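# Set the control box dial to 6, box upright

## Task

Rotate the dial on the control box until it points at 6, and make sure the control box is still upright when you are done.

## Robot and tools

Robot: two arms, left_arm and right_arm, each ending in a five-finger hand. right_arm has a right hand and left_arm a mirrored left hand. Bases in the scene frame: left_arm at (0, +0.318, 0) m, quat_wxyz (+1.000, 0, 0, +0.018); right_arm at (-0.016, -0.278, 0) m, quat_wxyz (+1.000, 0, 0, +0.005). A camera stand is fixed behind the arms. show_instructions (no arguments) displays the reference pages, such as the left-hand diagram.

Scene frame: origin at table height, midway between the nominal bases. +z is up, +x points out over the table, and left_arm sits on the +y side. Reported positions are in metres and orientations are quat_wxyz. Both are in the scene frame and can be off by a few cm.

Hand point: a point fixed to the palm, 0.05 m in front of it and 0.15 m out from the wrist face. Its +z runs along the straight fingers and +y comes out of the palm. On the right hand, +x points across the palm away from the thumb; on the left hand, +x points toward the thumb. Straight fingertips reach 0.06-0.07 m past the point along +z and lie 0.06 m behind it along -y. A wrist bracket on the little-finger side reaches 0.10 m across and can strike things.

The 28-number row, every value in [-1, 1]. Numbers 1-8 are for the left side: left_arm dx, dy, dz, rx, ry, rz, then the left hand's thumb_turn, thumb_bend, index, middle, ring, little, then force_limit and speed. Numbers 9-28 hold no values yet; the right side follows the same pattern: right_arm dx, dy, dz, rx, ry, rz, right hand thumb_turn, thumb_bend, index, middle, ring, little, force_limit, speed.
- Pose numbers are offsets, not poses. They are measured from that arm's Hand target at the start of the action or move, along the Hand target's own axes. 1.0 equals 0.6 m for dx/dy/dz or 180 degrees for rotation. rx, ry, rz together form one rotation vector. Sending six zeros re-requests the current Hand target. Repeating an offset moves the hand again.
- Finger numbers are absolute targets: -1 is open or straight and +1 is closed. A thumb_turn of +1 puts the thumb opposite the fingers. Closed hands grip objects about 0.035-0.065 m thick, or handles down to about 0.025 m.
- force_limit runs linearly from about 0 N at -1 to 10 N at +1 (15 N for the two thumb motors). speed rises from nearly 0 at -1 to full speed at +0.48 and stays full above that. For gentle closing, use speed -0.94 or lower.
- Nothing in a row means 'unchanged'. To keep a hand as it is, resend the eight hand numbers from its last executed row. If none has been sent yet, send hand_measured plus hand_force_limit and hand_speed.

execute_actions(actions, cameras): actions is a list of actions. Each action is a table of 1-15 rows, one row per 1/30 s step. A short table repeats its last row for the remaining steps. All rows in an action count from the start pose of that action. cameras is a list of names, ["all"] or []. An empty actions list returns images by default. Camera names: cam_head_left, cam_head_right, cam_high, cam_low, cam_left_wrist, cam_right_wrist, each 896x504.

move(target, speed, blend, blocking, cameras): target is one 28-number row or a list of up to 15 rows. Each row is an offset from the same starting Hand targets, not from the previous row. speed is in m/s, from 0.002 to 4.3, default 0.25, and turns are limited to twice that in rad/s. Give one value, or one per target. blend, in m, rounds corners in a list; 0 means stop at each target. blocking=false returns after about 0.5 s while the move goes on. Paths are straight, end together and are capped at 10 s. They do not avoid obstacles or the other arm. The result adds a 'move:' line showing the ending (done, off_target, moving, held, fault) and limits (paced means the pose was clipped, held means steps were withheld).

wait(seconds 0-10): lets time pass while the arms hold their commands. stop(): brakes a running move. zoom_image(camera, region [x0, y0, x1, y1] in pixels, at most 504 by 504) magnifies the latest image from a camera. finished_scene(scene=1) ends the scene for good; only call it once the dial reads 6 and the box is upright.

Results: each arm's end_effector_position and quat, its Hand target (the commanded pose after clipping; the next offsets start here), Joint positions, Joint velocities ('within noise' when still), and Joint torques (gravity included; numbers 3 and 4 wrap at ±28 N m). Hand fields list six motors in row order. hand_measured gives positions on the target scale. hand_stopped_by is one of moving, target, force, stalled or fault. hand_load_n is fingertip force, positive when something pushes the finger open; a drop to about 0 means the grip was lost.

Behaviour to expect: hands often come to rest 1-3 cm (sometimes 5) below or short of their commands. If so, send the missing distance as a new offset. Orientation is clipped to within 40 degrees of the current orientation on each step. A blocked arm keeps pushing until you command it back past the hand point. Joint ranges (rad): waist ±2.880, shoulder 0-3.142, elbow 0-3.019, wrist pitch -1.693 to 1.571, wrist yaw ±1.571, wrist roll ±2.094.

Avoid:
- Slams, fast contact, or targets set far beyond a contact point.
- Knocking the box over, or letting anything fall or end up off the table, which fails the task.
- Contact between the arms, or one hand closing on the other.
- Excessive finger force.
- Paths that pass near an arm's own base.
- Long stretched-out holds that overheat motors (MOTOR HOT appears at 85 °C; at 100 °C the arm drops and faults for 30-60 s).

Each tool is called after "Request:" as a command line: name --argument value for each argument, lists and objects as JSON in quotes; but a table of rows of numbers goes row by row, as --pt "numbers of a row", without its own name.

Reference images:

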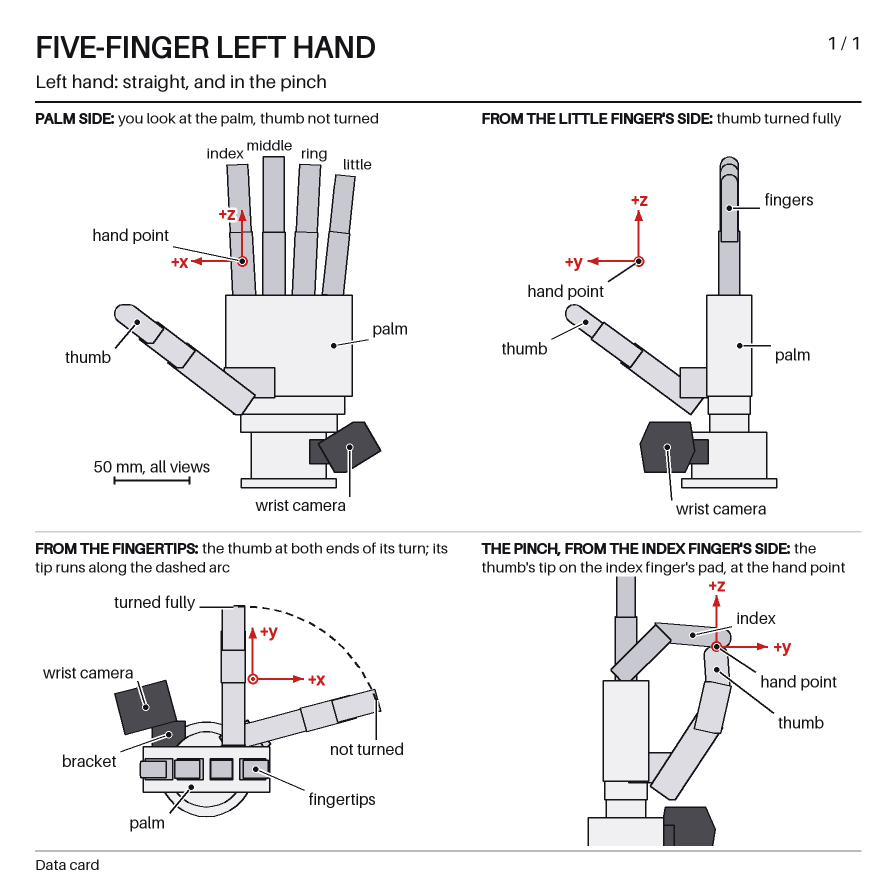

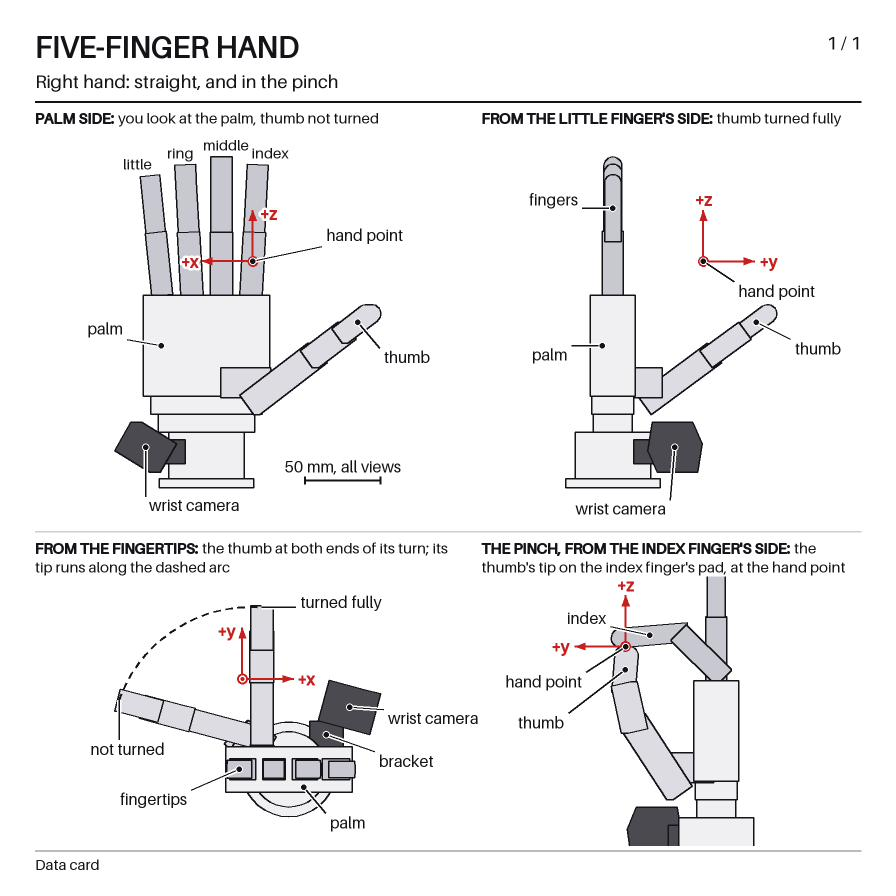

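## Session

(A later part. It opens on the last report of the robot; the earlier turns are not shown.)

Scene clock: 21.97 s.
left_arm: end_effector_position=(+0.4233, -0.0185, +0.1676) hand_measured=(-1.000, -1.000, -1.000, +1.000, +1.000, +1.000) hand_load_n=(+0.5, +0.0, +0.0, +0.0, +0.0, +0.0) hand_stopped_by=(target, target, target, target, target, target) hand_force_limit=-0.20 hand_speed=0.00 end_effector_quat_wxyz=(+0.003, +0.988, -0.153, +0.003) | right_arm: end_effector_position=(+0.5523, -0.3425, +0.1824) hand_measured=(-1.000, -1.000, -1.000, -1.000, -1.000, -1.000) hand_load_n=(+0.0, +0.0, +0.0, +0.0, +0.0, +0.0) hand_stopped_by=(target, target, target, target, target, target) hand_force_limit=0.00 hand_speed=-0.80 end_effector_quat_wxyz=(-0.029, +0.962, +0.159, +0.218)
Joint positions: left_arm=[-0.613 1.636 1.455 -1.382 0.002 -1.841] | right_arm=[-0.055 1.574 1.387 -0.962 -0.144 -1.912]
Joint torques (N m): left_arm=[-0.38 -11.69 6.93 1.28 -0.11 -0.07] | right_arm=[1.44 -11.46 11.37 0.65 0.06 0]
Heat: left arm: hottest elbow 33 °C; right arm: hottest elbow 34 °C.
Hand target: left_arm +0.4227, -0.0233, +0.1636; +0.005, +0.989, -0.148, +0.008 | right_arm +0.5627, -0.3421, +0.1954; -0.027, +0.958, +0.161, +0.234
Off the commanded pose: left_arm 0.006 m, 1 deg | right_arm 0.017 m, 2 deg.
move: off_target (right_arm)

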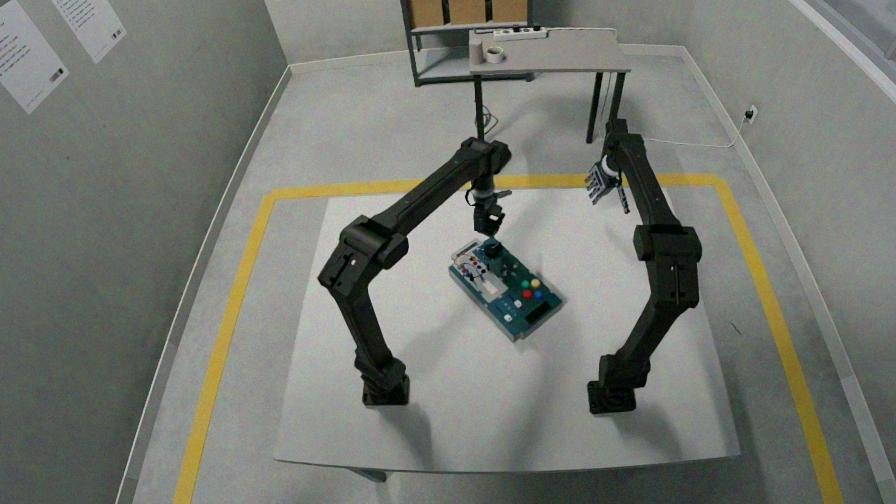

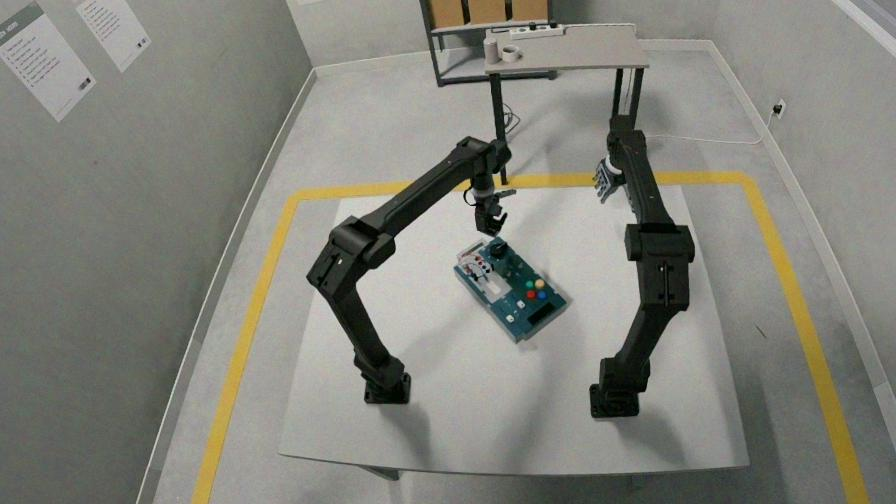

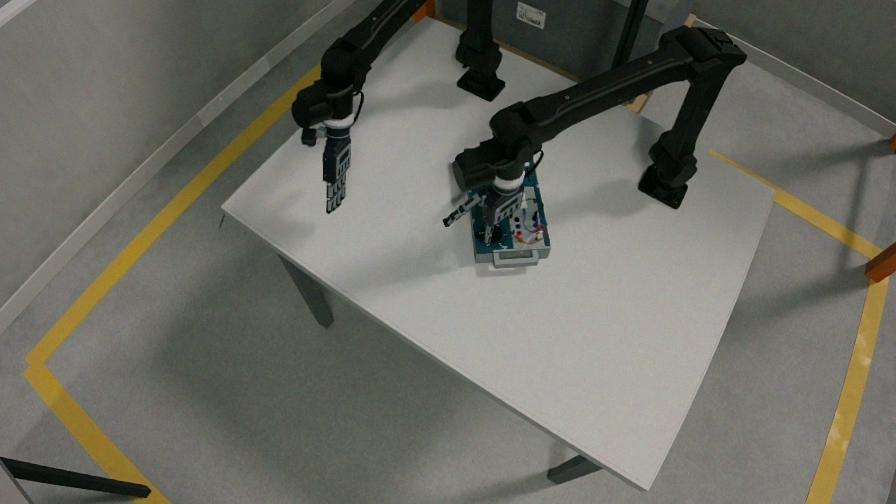

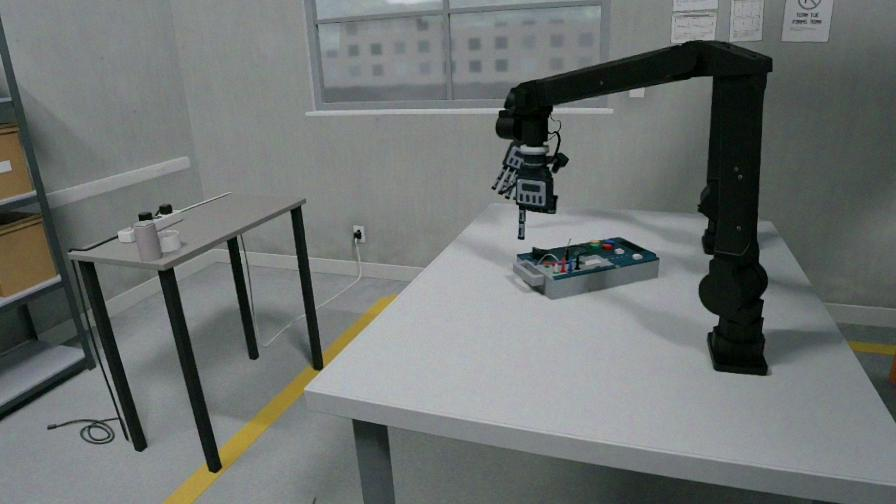

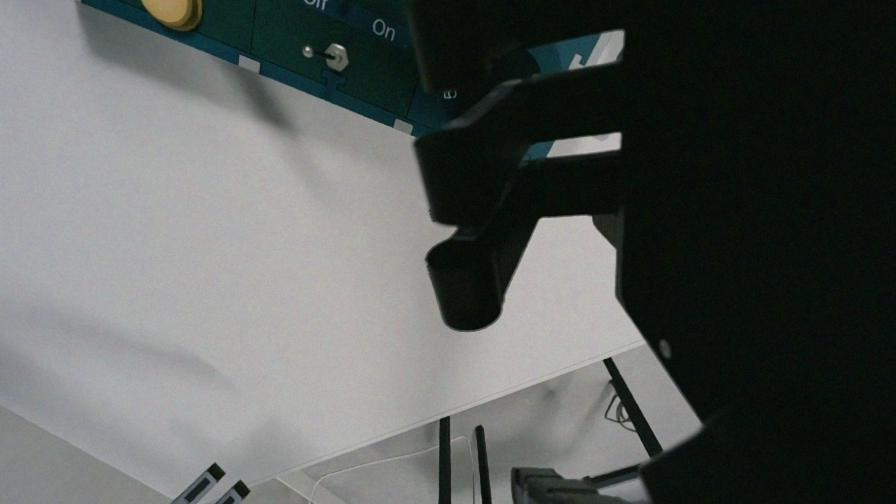

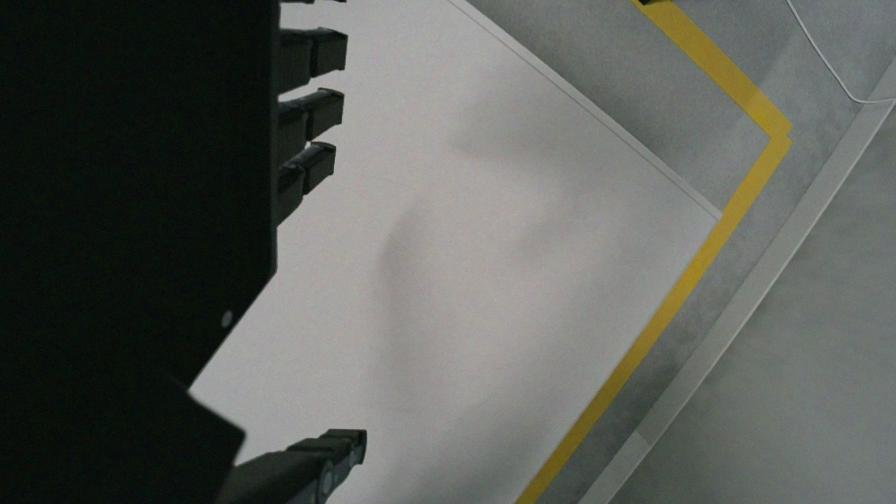

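Request:
move --target '[-0.0102, 0.0262, 0.0167, 0, 0, 0, -1, -1, -1, 1, 1, 1, -0.2, 0.0, 0, 0, 0, 0, 0, 0, -1, -1, -1, -1, -1, -1, 0, -0.8]' --speed 0.1 --cameras '["cam_high", "cam_low", "cam_head_right"]'

Request:
zoom_image --camera "cam_low" --region '[490, 190, 590, 290]'

Request:
zoom_image --camera "cam_high" --region '[455, 195, 535, 275]'

Request:
zoom_image --camera "cam_head_right" --region '[440, 180, 540, 280]'

Scene clock: 25.00 s.
left_arm: end_effector_position=(+0.4124, -0.0329, +0.1591) hand_measured=(-1.000, -1.000, -1.000, +1.000, +1.000, +1.000) hand_load_n=(+0.0, -0.5, +0.0, +0.0, +0.0, +0.0) hand_stopped_by=(target, target, target, target, target, target) hand_force_limit=-0.20 hand_speed=0.00 end_effector_quat_wxyz=(+0.003, +0.988, -0.155, +0.005) | right_arm: end_effector_position=(+0.5523, -0.3425, +0.1824) hand_measured=(-1.000, -1.000, -1.000, -1.000, -1.000, -1.000) hand_load_n=(+0.0, +0.0, +0.0, +0.0, +0.0, +0.0) hand_stopped_by=(target, target, target, target, target, target) hand_force_limit=0.00 hand_speed=-0.80 end_effector_quat_wxyz=(-0.029, +0.962, +0.159, +0.218)
Joint positions: left_arm=[-0.65 1.636 1.432 -1.356 0.001 -1.875] | right_arm=[-0.055 1.574 1.387 -0.962 -0.144 -1.912]
Joint torques (N m): left_arm=[-0.62 -11.28 6.84 1.36 -0.14 -0.06] | right_arm=[1.49 -11.46 11.37 0.65 0.07 0]
Heat: left arm: hottest elbow 33 °C; right arm: hottest elbow 35 °C.
Hand target: left_arm +0.4125, -0.0366, +0.1537; +0.005, +0.989, -0.148, +0.008 | right_arm +0.5627, -0.3421, +0.1954; -0.027, +0.958, +0.161, +0.234
Off the commanded pose: left_arm 0.007 m, 1 deg | right_arm 0.017 m, 2 deg.
move: off_target (right_arm)
Images, in order (width x height): cam_head_right 896x504, cam_high 896x504, cam_low 896x504.

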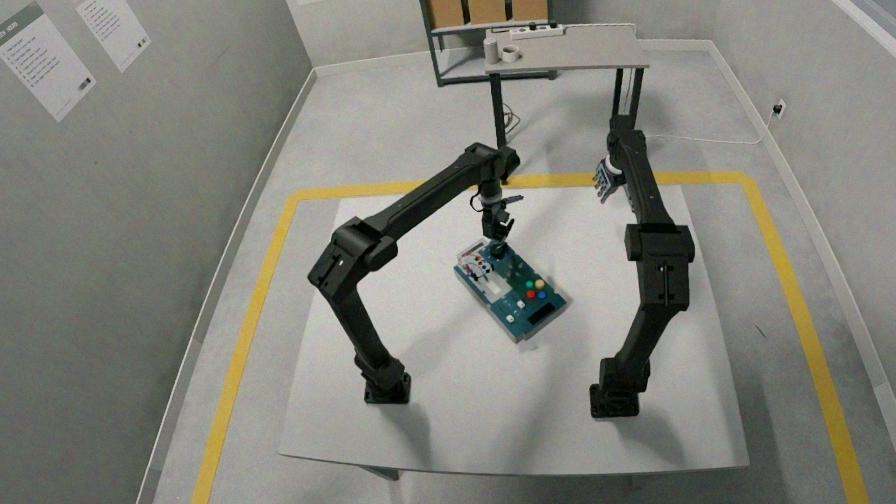

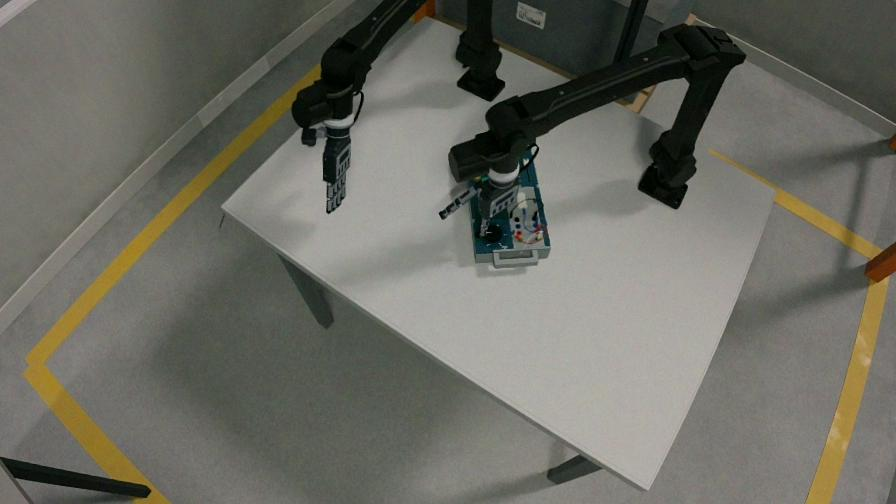

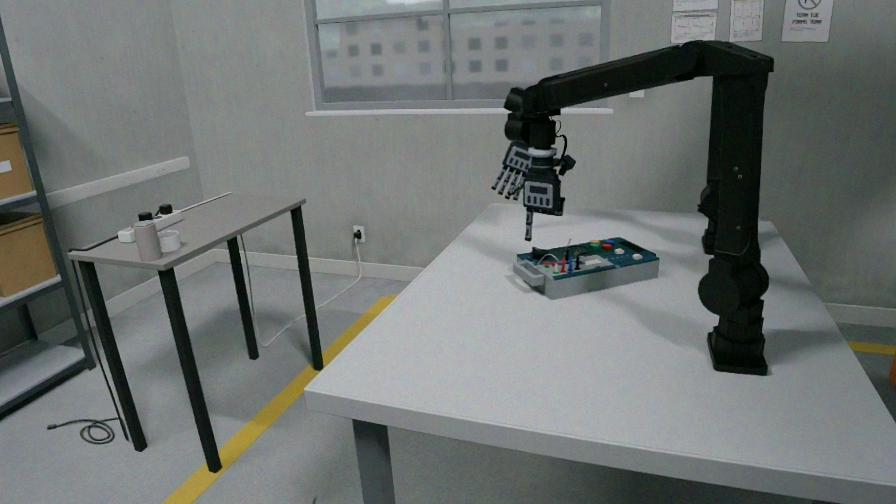

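Scaled by 5.040 from the camera's 896x504 image, which has a finer 1280x720 frame.

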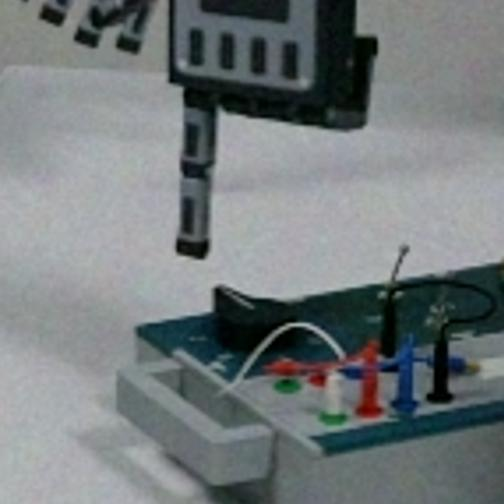

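Scaled by 6.300 from the camera's 896x504 image, which has a finer 1280x720 frame.

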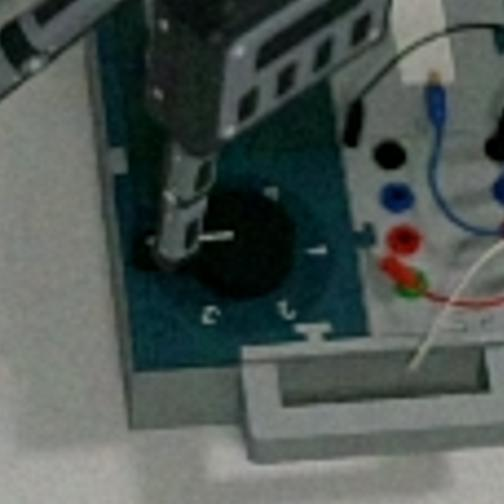

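Scaled by 5.040 from the camera's 896x504 image, which has a finer 1280x720 frame.

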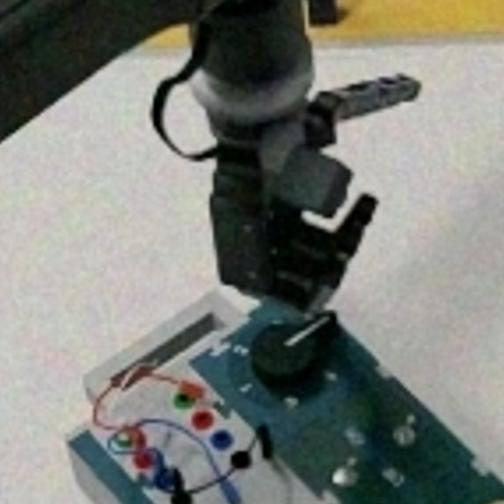

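Request:
move --target '[-0.0022, -0.0103, 0.0515, 0, 0, 0, -1, -1, -1, 1, 1, 1, -0.2, 0.0, 0, 0, 0, 0, 0, 0, -1, -1, -1, -1, -1, -1, 0, -0.8]' --speed 0.06 --cameras '["cam_high", "cam_low", "cam_head_right", "cam_left_wrist"]'

Request:
zoom_image --camera "cam_low" --region '[510, 210, 570, 270]'

Request:
zoom_image --camera "cam_high" --region '[465, 200, 525, 260]'

Scene clock: 26.73 s.
left_arm: end_effector_position=(+0.4102, -0.0314, +0.1348) hand_measured=(-1.000, -1.000, -1.000, +1.000, +1.000, +1.000) hand_load_n=(+0.0, +0.0, +0.0, +0.0, +0.0, +0.0) hand_stopped_by=(target, target, target, target, target, target) hand_force_limit=-0.20 hand_speed=0.00 end_effector_quat_wxyz=(+0.006, +0.988, -0.155, +0.011) | right_arm: end_effector_position=(+0.5523, -0.3425, +0.1824) hand_measured=(-1.000, -1.000, -1.000, -1.000, -1.000, -1.000) hand_load_n=(+0.0, +0.0, +0.0, +0.0, +0.0, +0.0) hand_stopped_by=(target, target, target, target, target, target) hand_force_limit=0.00 hand_speed=-0.80 end_effector_quat_wxyz=(-0.029, +0.962, +0.159, +0.218)
Joint positions: left_arm=[-0.65 1.636 1.365 -1.276 0.001 -1.875] | right_arm=[-0.055 1.574 1.387 -0.962 -0.144 -1.912]
Joint torques (N m): left_arm=[1.2 -10.29 6.79 1.32 -0.14 0.06] | right_arm=[1.38 -11.46 11.37 0.64 0.07 0]
Heat: left arm: hottest elbow 33 °C; right arm: hottest elbow 35 °C.
Hand target: left_arm +0.4135, -0.0307, +0.1227; +0.005, +0.989, -0.148, +0.008 | right_arm +0.5627, -0.3421, +0.1954; -0.027, +0.958, +0.161, +0.234
Off the commanded pose: left_arm 0.013 m, 1 deg | right_arm 0.017 m, 2 deg.
move: off_target (left_arm, right_arm)
Images, in order (width x height): cam_head_right 896x504, cam_high 896x504, cam_low 896x504, cam_left_wrist 896x504.

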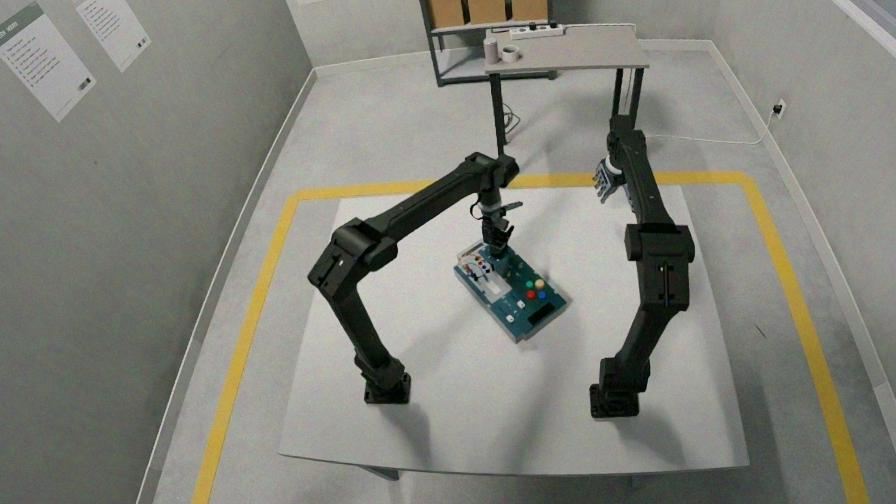

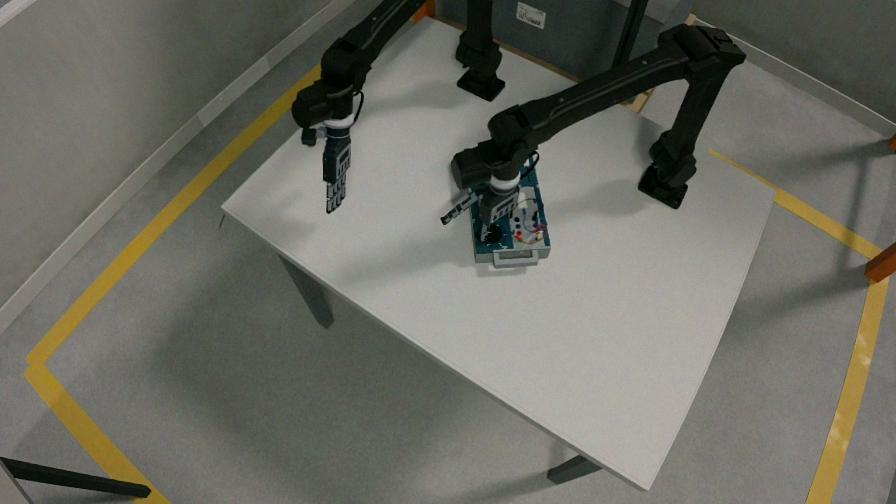

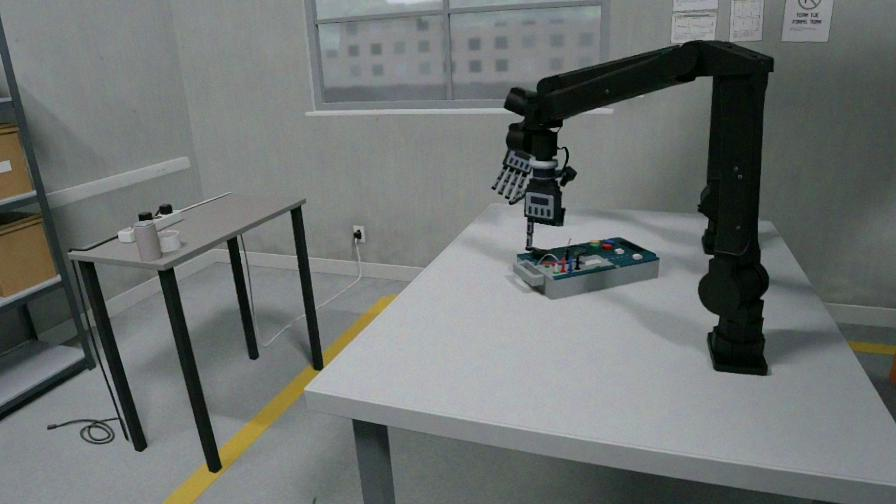

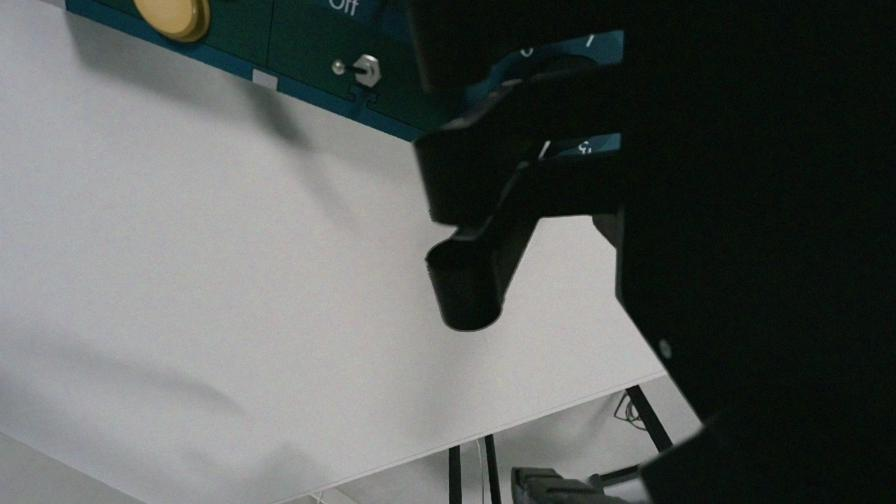

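Scaled by 8.400 from the camera's 896x504 image, which has a finer 1280x720 frame.

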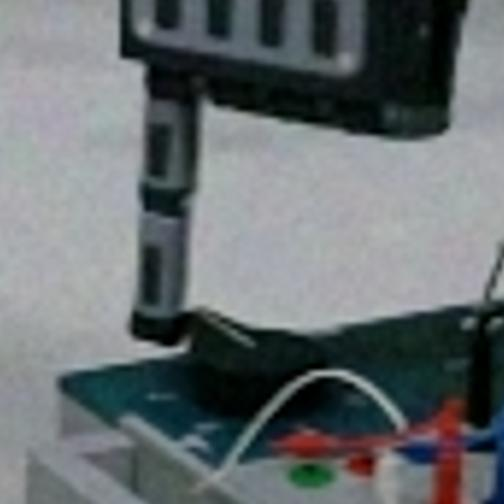

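Scaled by 8.400 from the camera's 896x504 image, which has a finer 1280x720 frame.

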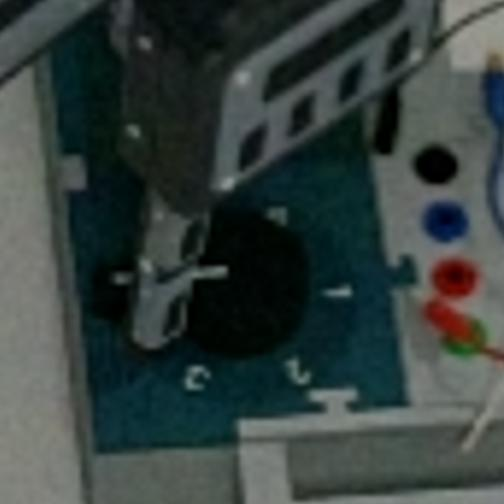

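Request:
move --target '[-0.0023, -0.0132, 0.0032, 0, 0, 0, -1, -1, -1, 1, 1, 1, -0.2, 0.0, 0, 0, 0, 0, 0, 0, -1, -1, -1, -1, -1, -1, 0, -0.8]' --speed 0.06 --cameras '["cam_high", "cam_low"]'

Request:
zoom_image --camera "cam_low" --region '[510, 210, 570, 270]'

Request:
zoom_image --camera "cam_high" --region '[465, 200, 525, 260]'

Scene clock: 28.67 s.
left_arm: end_effector_position=(+0.4109, -0.0254, +0.1291) hand_measured=(-1.000, -1.000, -1.000, +1.000, +1.000, +1.000) hand_load_n=(-0.5, +0.0, +0.0, +0.0, +0.0, +0.0) hand_stopped_by=(target, target, target, target, target, target) hand_force_limit=-0.20 hand_speed=0.00 end_effector_quat_wxyz=(+0.004, +0.989, -0.150, +0.008) | right_arm: end_effector_position=(+0.5523, -0.3425, +0.1824) hand_measured=(-1.000, -1.000, -1.000, -1.000, -1.000, -1.000) hand_load_n=(-0.5, +0.0, +0.0, +0.0, +0.0, +0.0) hand_stopped_by=(target, target, target, target, target, target) hand_force_limit=0.00 hand_speed=-0.80 end_effector_quat_wxyz=(-0.029, +0.962, +0.159, +0.218)
Joint positions: left_arm=[-0.64 1.636 1.35 -1.268 0.001 -1.875] | right_arm=[-0.055 1.574 1.387 -0.962 -0.144 -1.912]
Joint torques (N m): left_arm=[1.2 -10.81 6.72 1.29 -0.09 0.16] | right_arm=[1.44 -11.46 11.37 0.65 0.06 0]
Heat: left arm: hottest shoulder 33 °C; right arm: hottest elbow 35 °C.
Hand target: left_arm +0.4144, -0.0229, +0.1207; +0.005, +0.989, -0.148, +0.008 | right_arm +0.5627, -0.3421, +0.1954; -0.027, +0.958, +0.161, +0.234
Off the commanded pose: left_arm 0.010 m, 0 deg | right_arm 0.017 m, 2 deg.
move: off_target (right_arm)
Images, in order (width x height): cam_high 896x504, cam_low 896x504.

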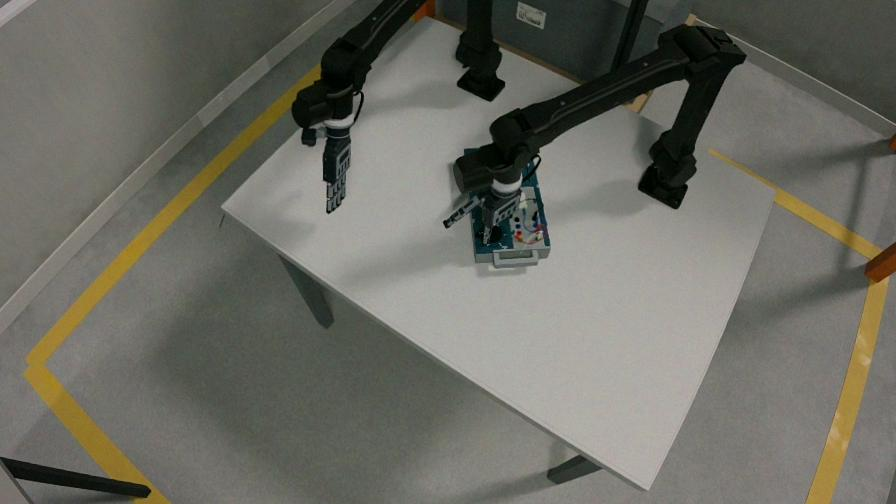

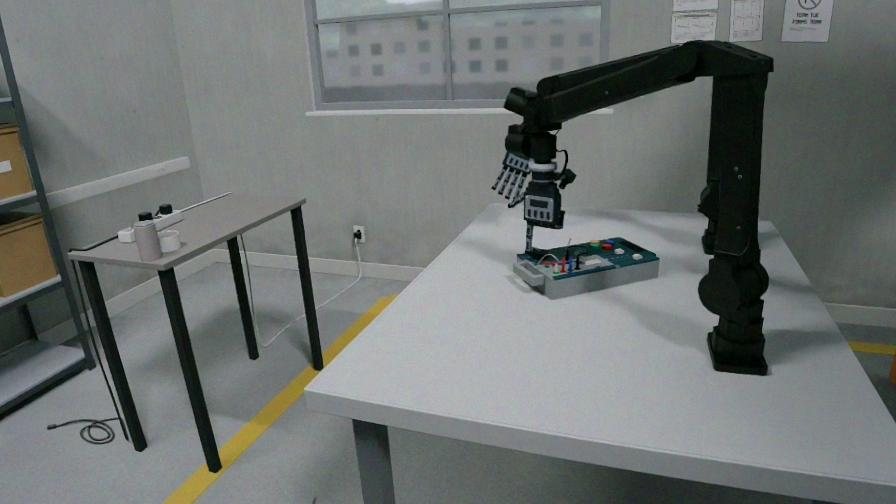

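Scaled by 8.400 from the camera's 896x504 image, which has a finer 1280x720 frame.

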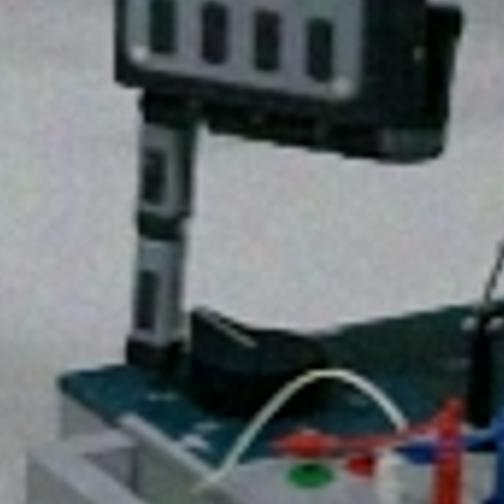

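Scaled by 8.400 from the camera's 896x504 image, which has a finer 1280x720 frame.

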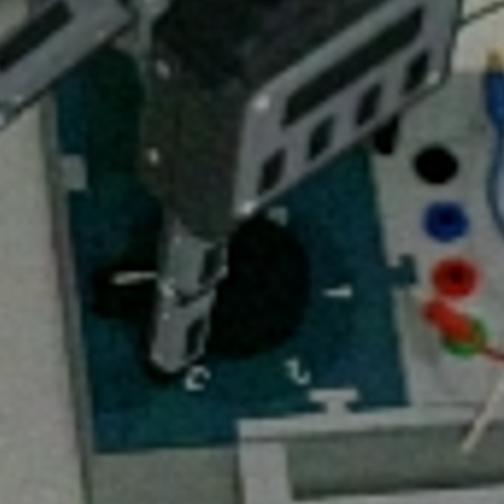

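Request:
move --pt "0.0017 0.018 -0.0087 0 0 0 -1 -1 -1 1 1 1 -0.2 0.0 0 0 0 0 0 0 -1 -1 -1 -1 -1 -1 0 -0.8" --pt "-0.0357 0.0295 -0.0093 0 0 0.1111 -1 -1 -1 1 1 1 -0.2 0.0 0 0 0 0 0 0 -1 -1 -1 -1 -1 -1 0 -0.8" --pt "-0.0747 0.0278 -0.01 0 0 0.2222 -1 -1 -1 1 1 1 -0.2 0.0 0 0 0 0 0 0 -1 -1 -1 -1 -1 -1 0 -0.8" --speed 0.12 --blend 0.004 --cameras '["cam_high", "cam_low", "cam_head_right", "cam_left_wrist"]'

Request:
zoom_image --camera "cam_low" --region '[510, 210, 570, 270]'

Request:
zoom_image --camera "cam_high" --region '[465, 200, 525, 260]'

Request:
zoom_image --camera "cam_head_right" --region '[440, 180, 540, 280]'

Scene clock: 34.20 s.
left_arm: end_effector_position=(+0.3711, -0.0184, +0.1276) hand_measured=(-1.000, -1.000, -1.000, +1.000, +1.000, +1.000) hand_load_n=(+0.0, +0.0, +0.5, +0.0, +0.0, +0.0) hand_stopped_by=(target, target, target, target, target, target) hand_force_limit=-0.20 hand_speed=0.00 end_effector_quat_wxyz=(-0.006, +0.888, -0.460, +0.014) | right_arm: end_effector_position=(+0.5523, -0.3425, +0.1824) hand_measured=(-1.000, -1.000, -1.000, -1.000, -1.000, -1.000) hand_load_n=(+0.0, +0.0, +0.0, +0.0, +0.0, +0.0) hand_stopped_by=(target, target, target, target, target, target) hand_force_limit=0.00 hand_speed=-0.80 end_effector_quat_wxyz=(-0.029, +0.962, +0.159, +0.218)
Joint positions: left_arm=[-0.642 1.636 1.35 -1.259 -0.015 -1.222] | right_arm=[-0.055 1.574 1.387 -0.962 -0.144 -1.912]
Joint torques (N m): left_arm=[-0.56 -10.05 8.46 0.68 0.47 0.35] | right_arm=[1.44 -11.46 11.38 0.65 0.06 0]
Heat: left arm: hottest shoulder 33 °C; right arm: hottest elbow 36 °C.
Hand target: left_arm +0.3667, -0.0255, +0.1261; +0.002, +0.879, -0.477, +0.009 | right_arm +0.5627, -0.3421, +0.1954; -0.027, +0.958, +0.161, +0.234
Off the commanded pose: left_arm 0.009 m, 3 deg | right_arm 0.017 m, 2 deg.
move: off_target (left_arm, right_arm)
Images, in order (width x height): cam_head_right 896x504, cam_high 896x504, cam_low 896x504, cam_left_wrist 896x504.

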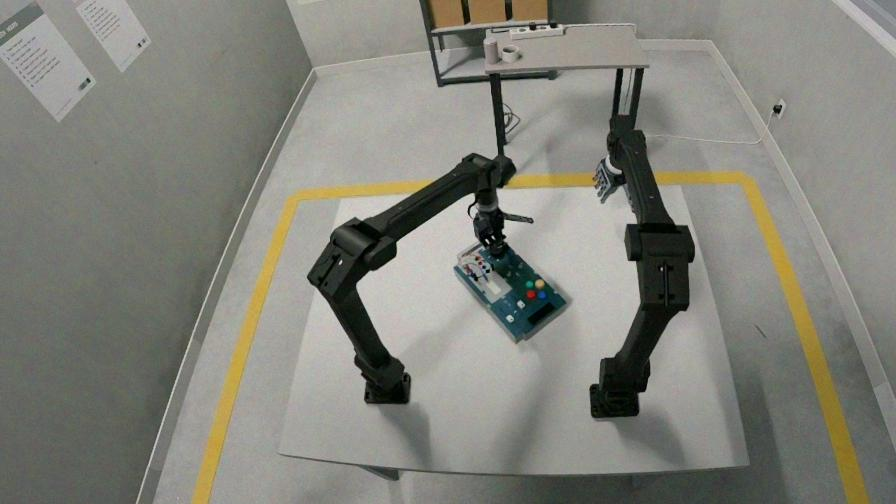

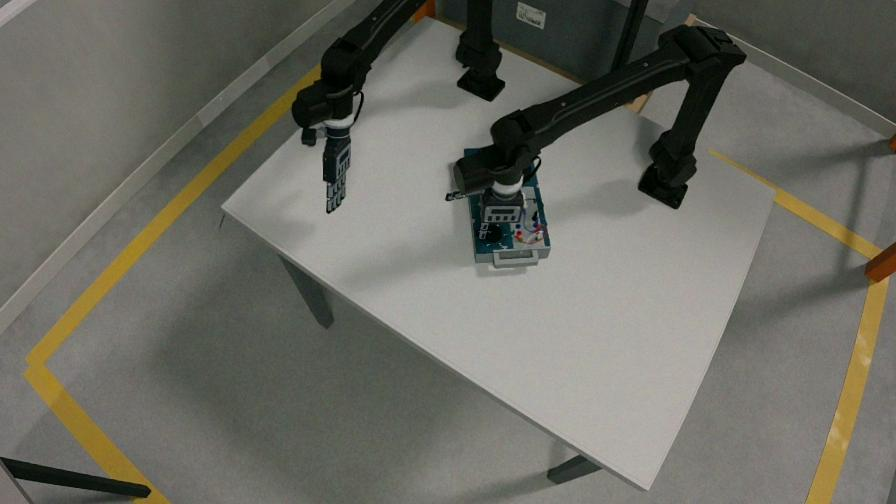

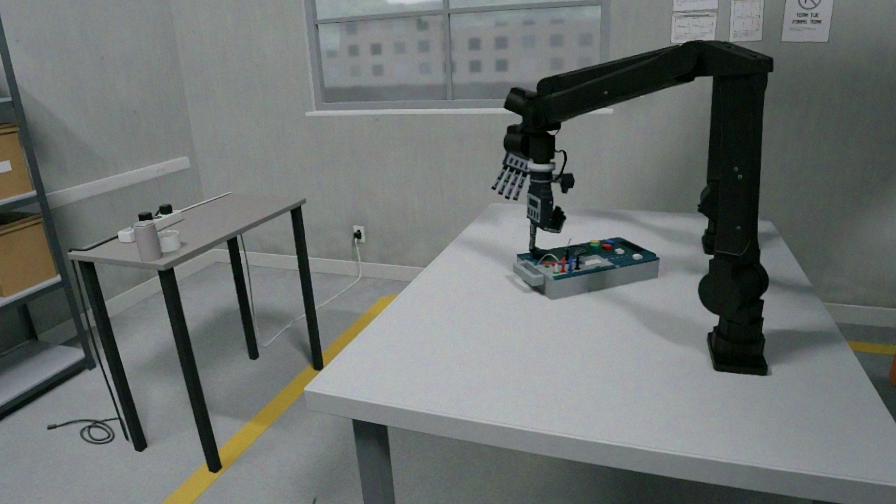

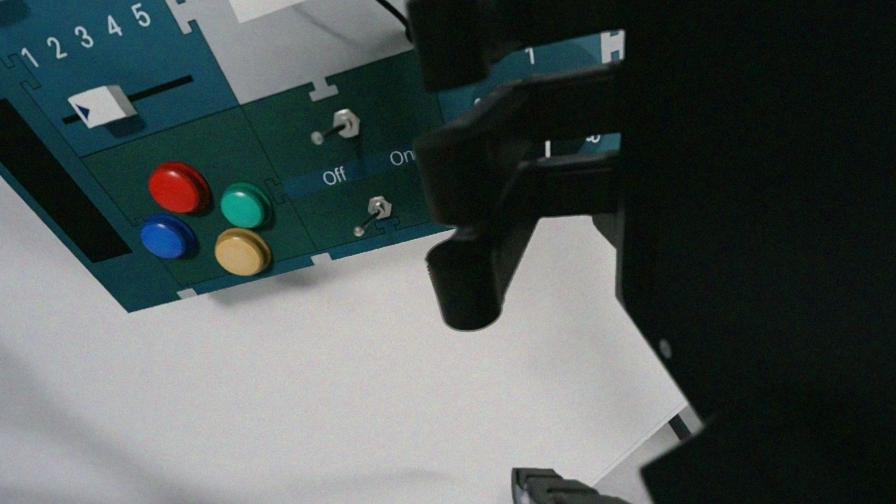

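Scaled by 8.400 from the camera's 896x504 image, which has a finer 1280x720 frame.

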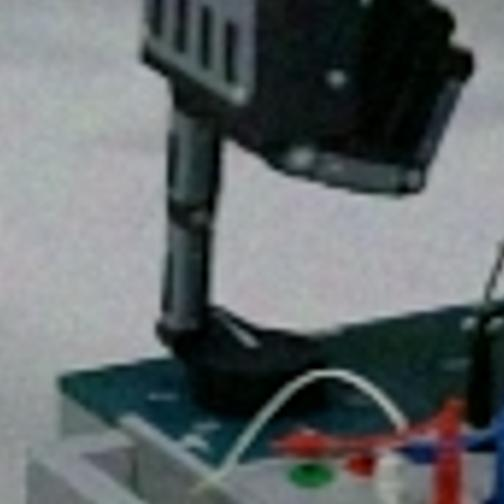

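Scaled by 8.400 from the camera's 896x504 image, which has a finer 1280x720 frame.

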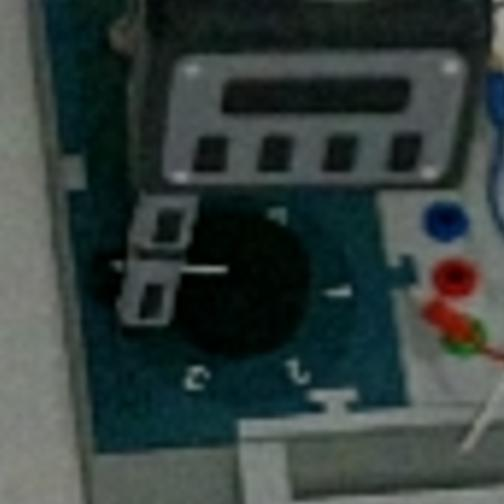

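Scaled by 5.040 from the camera's 896x504 image, which has a finer 1280x720 frame.

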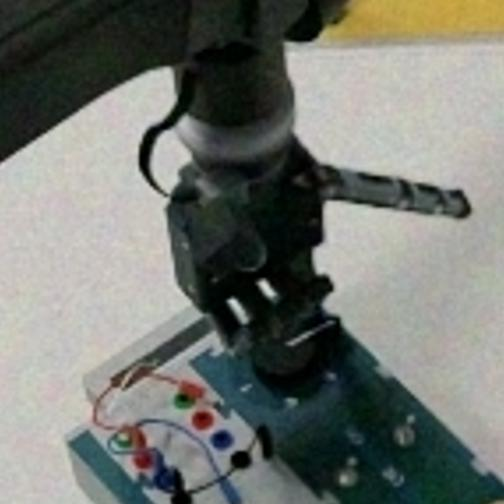

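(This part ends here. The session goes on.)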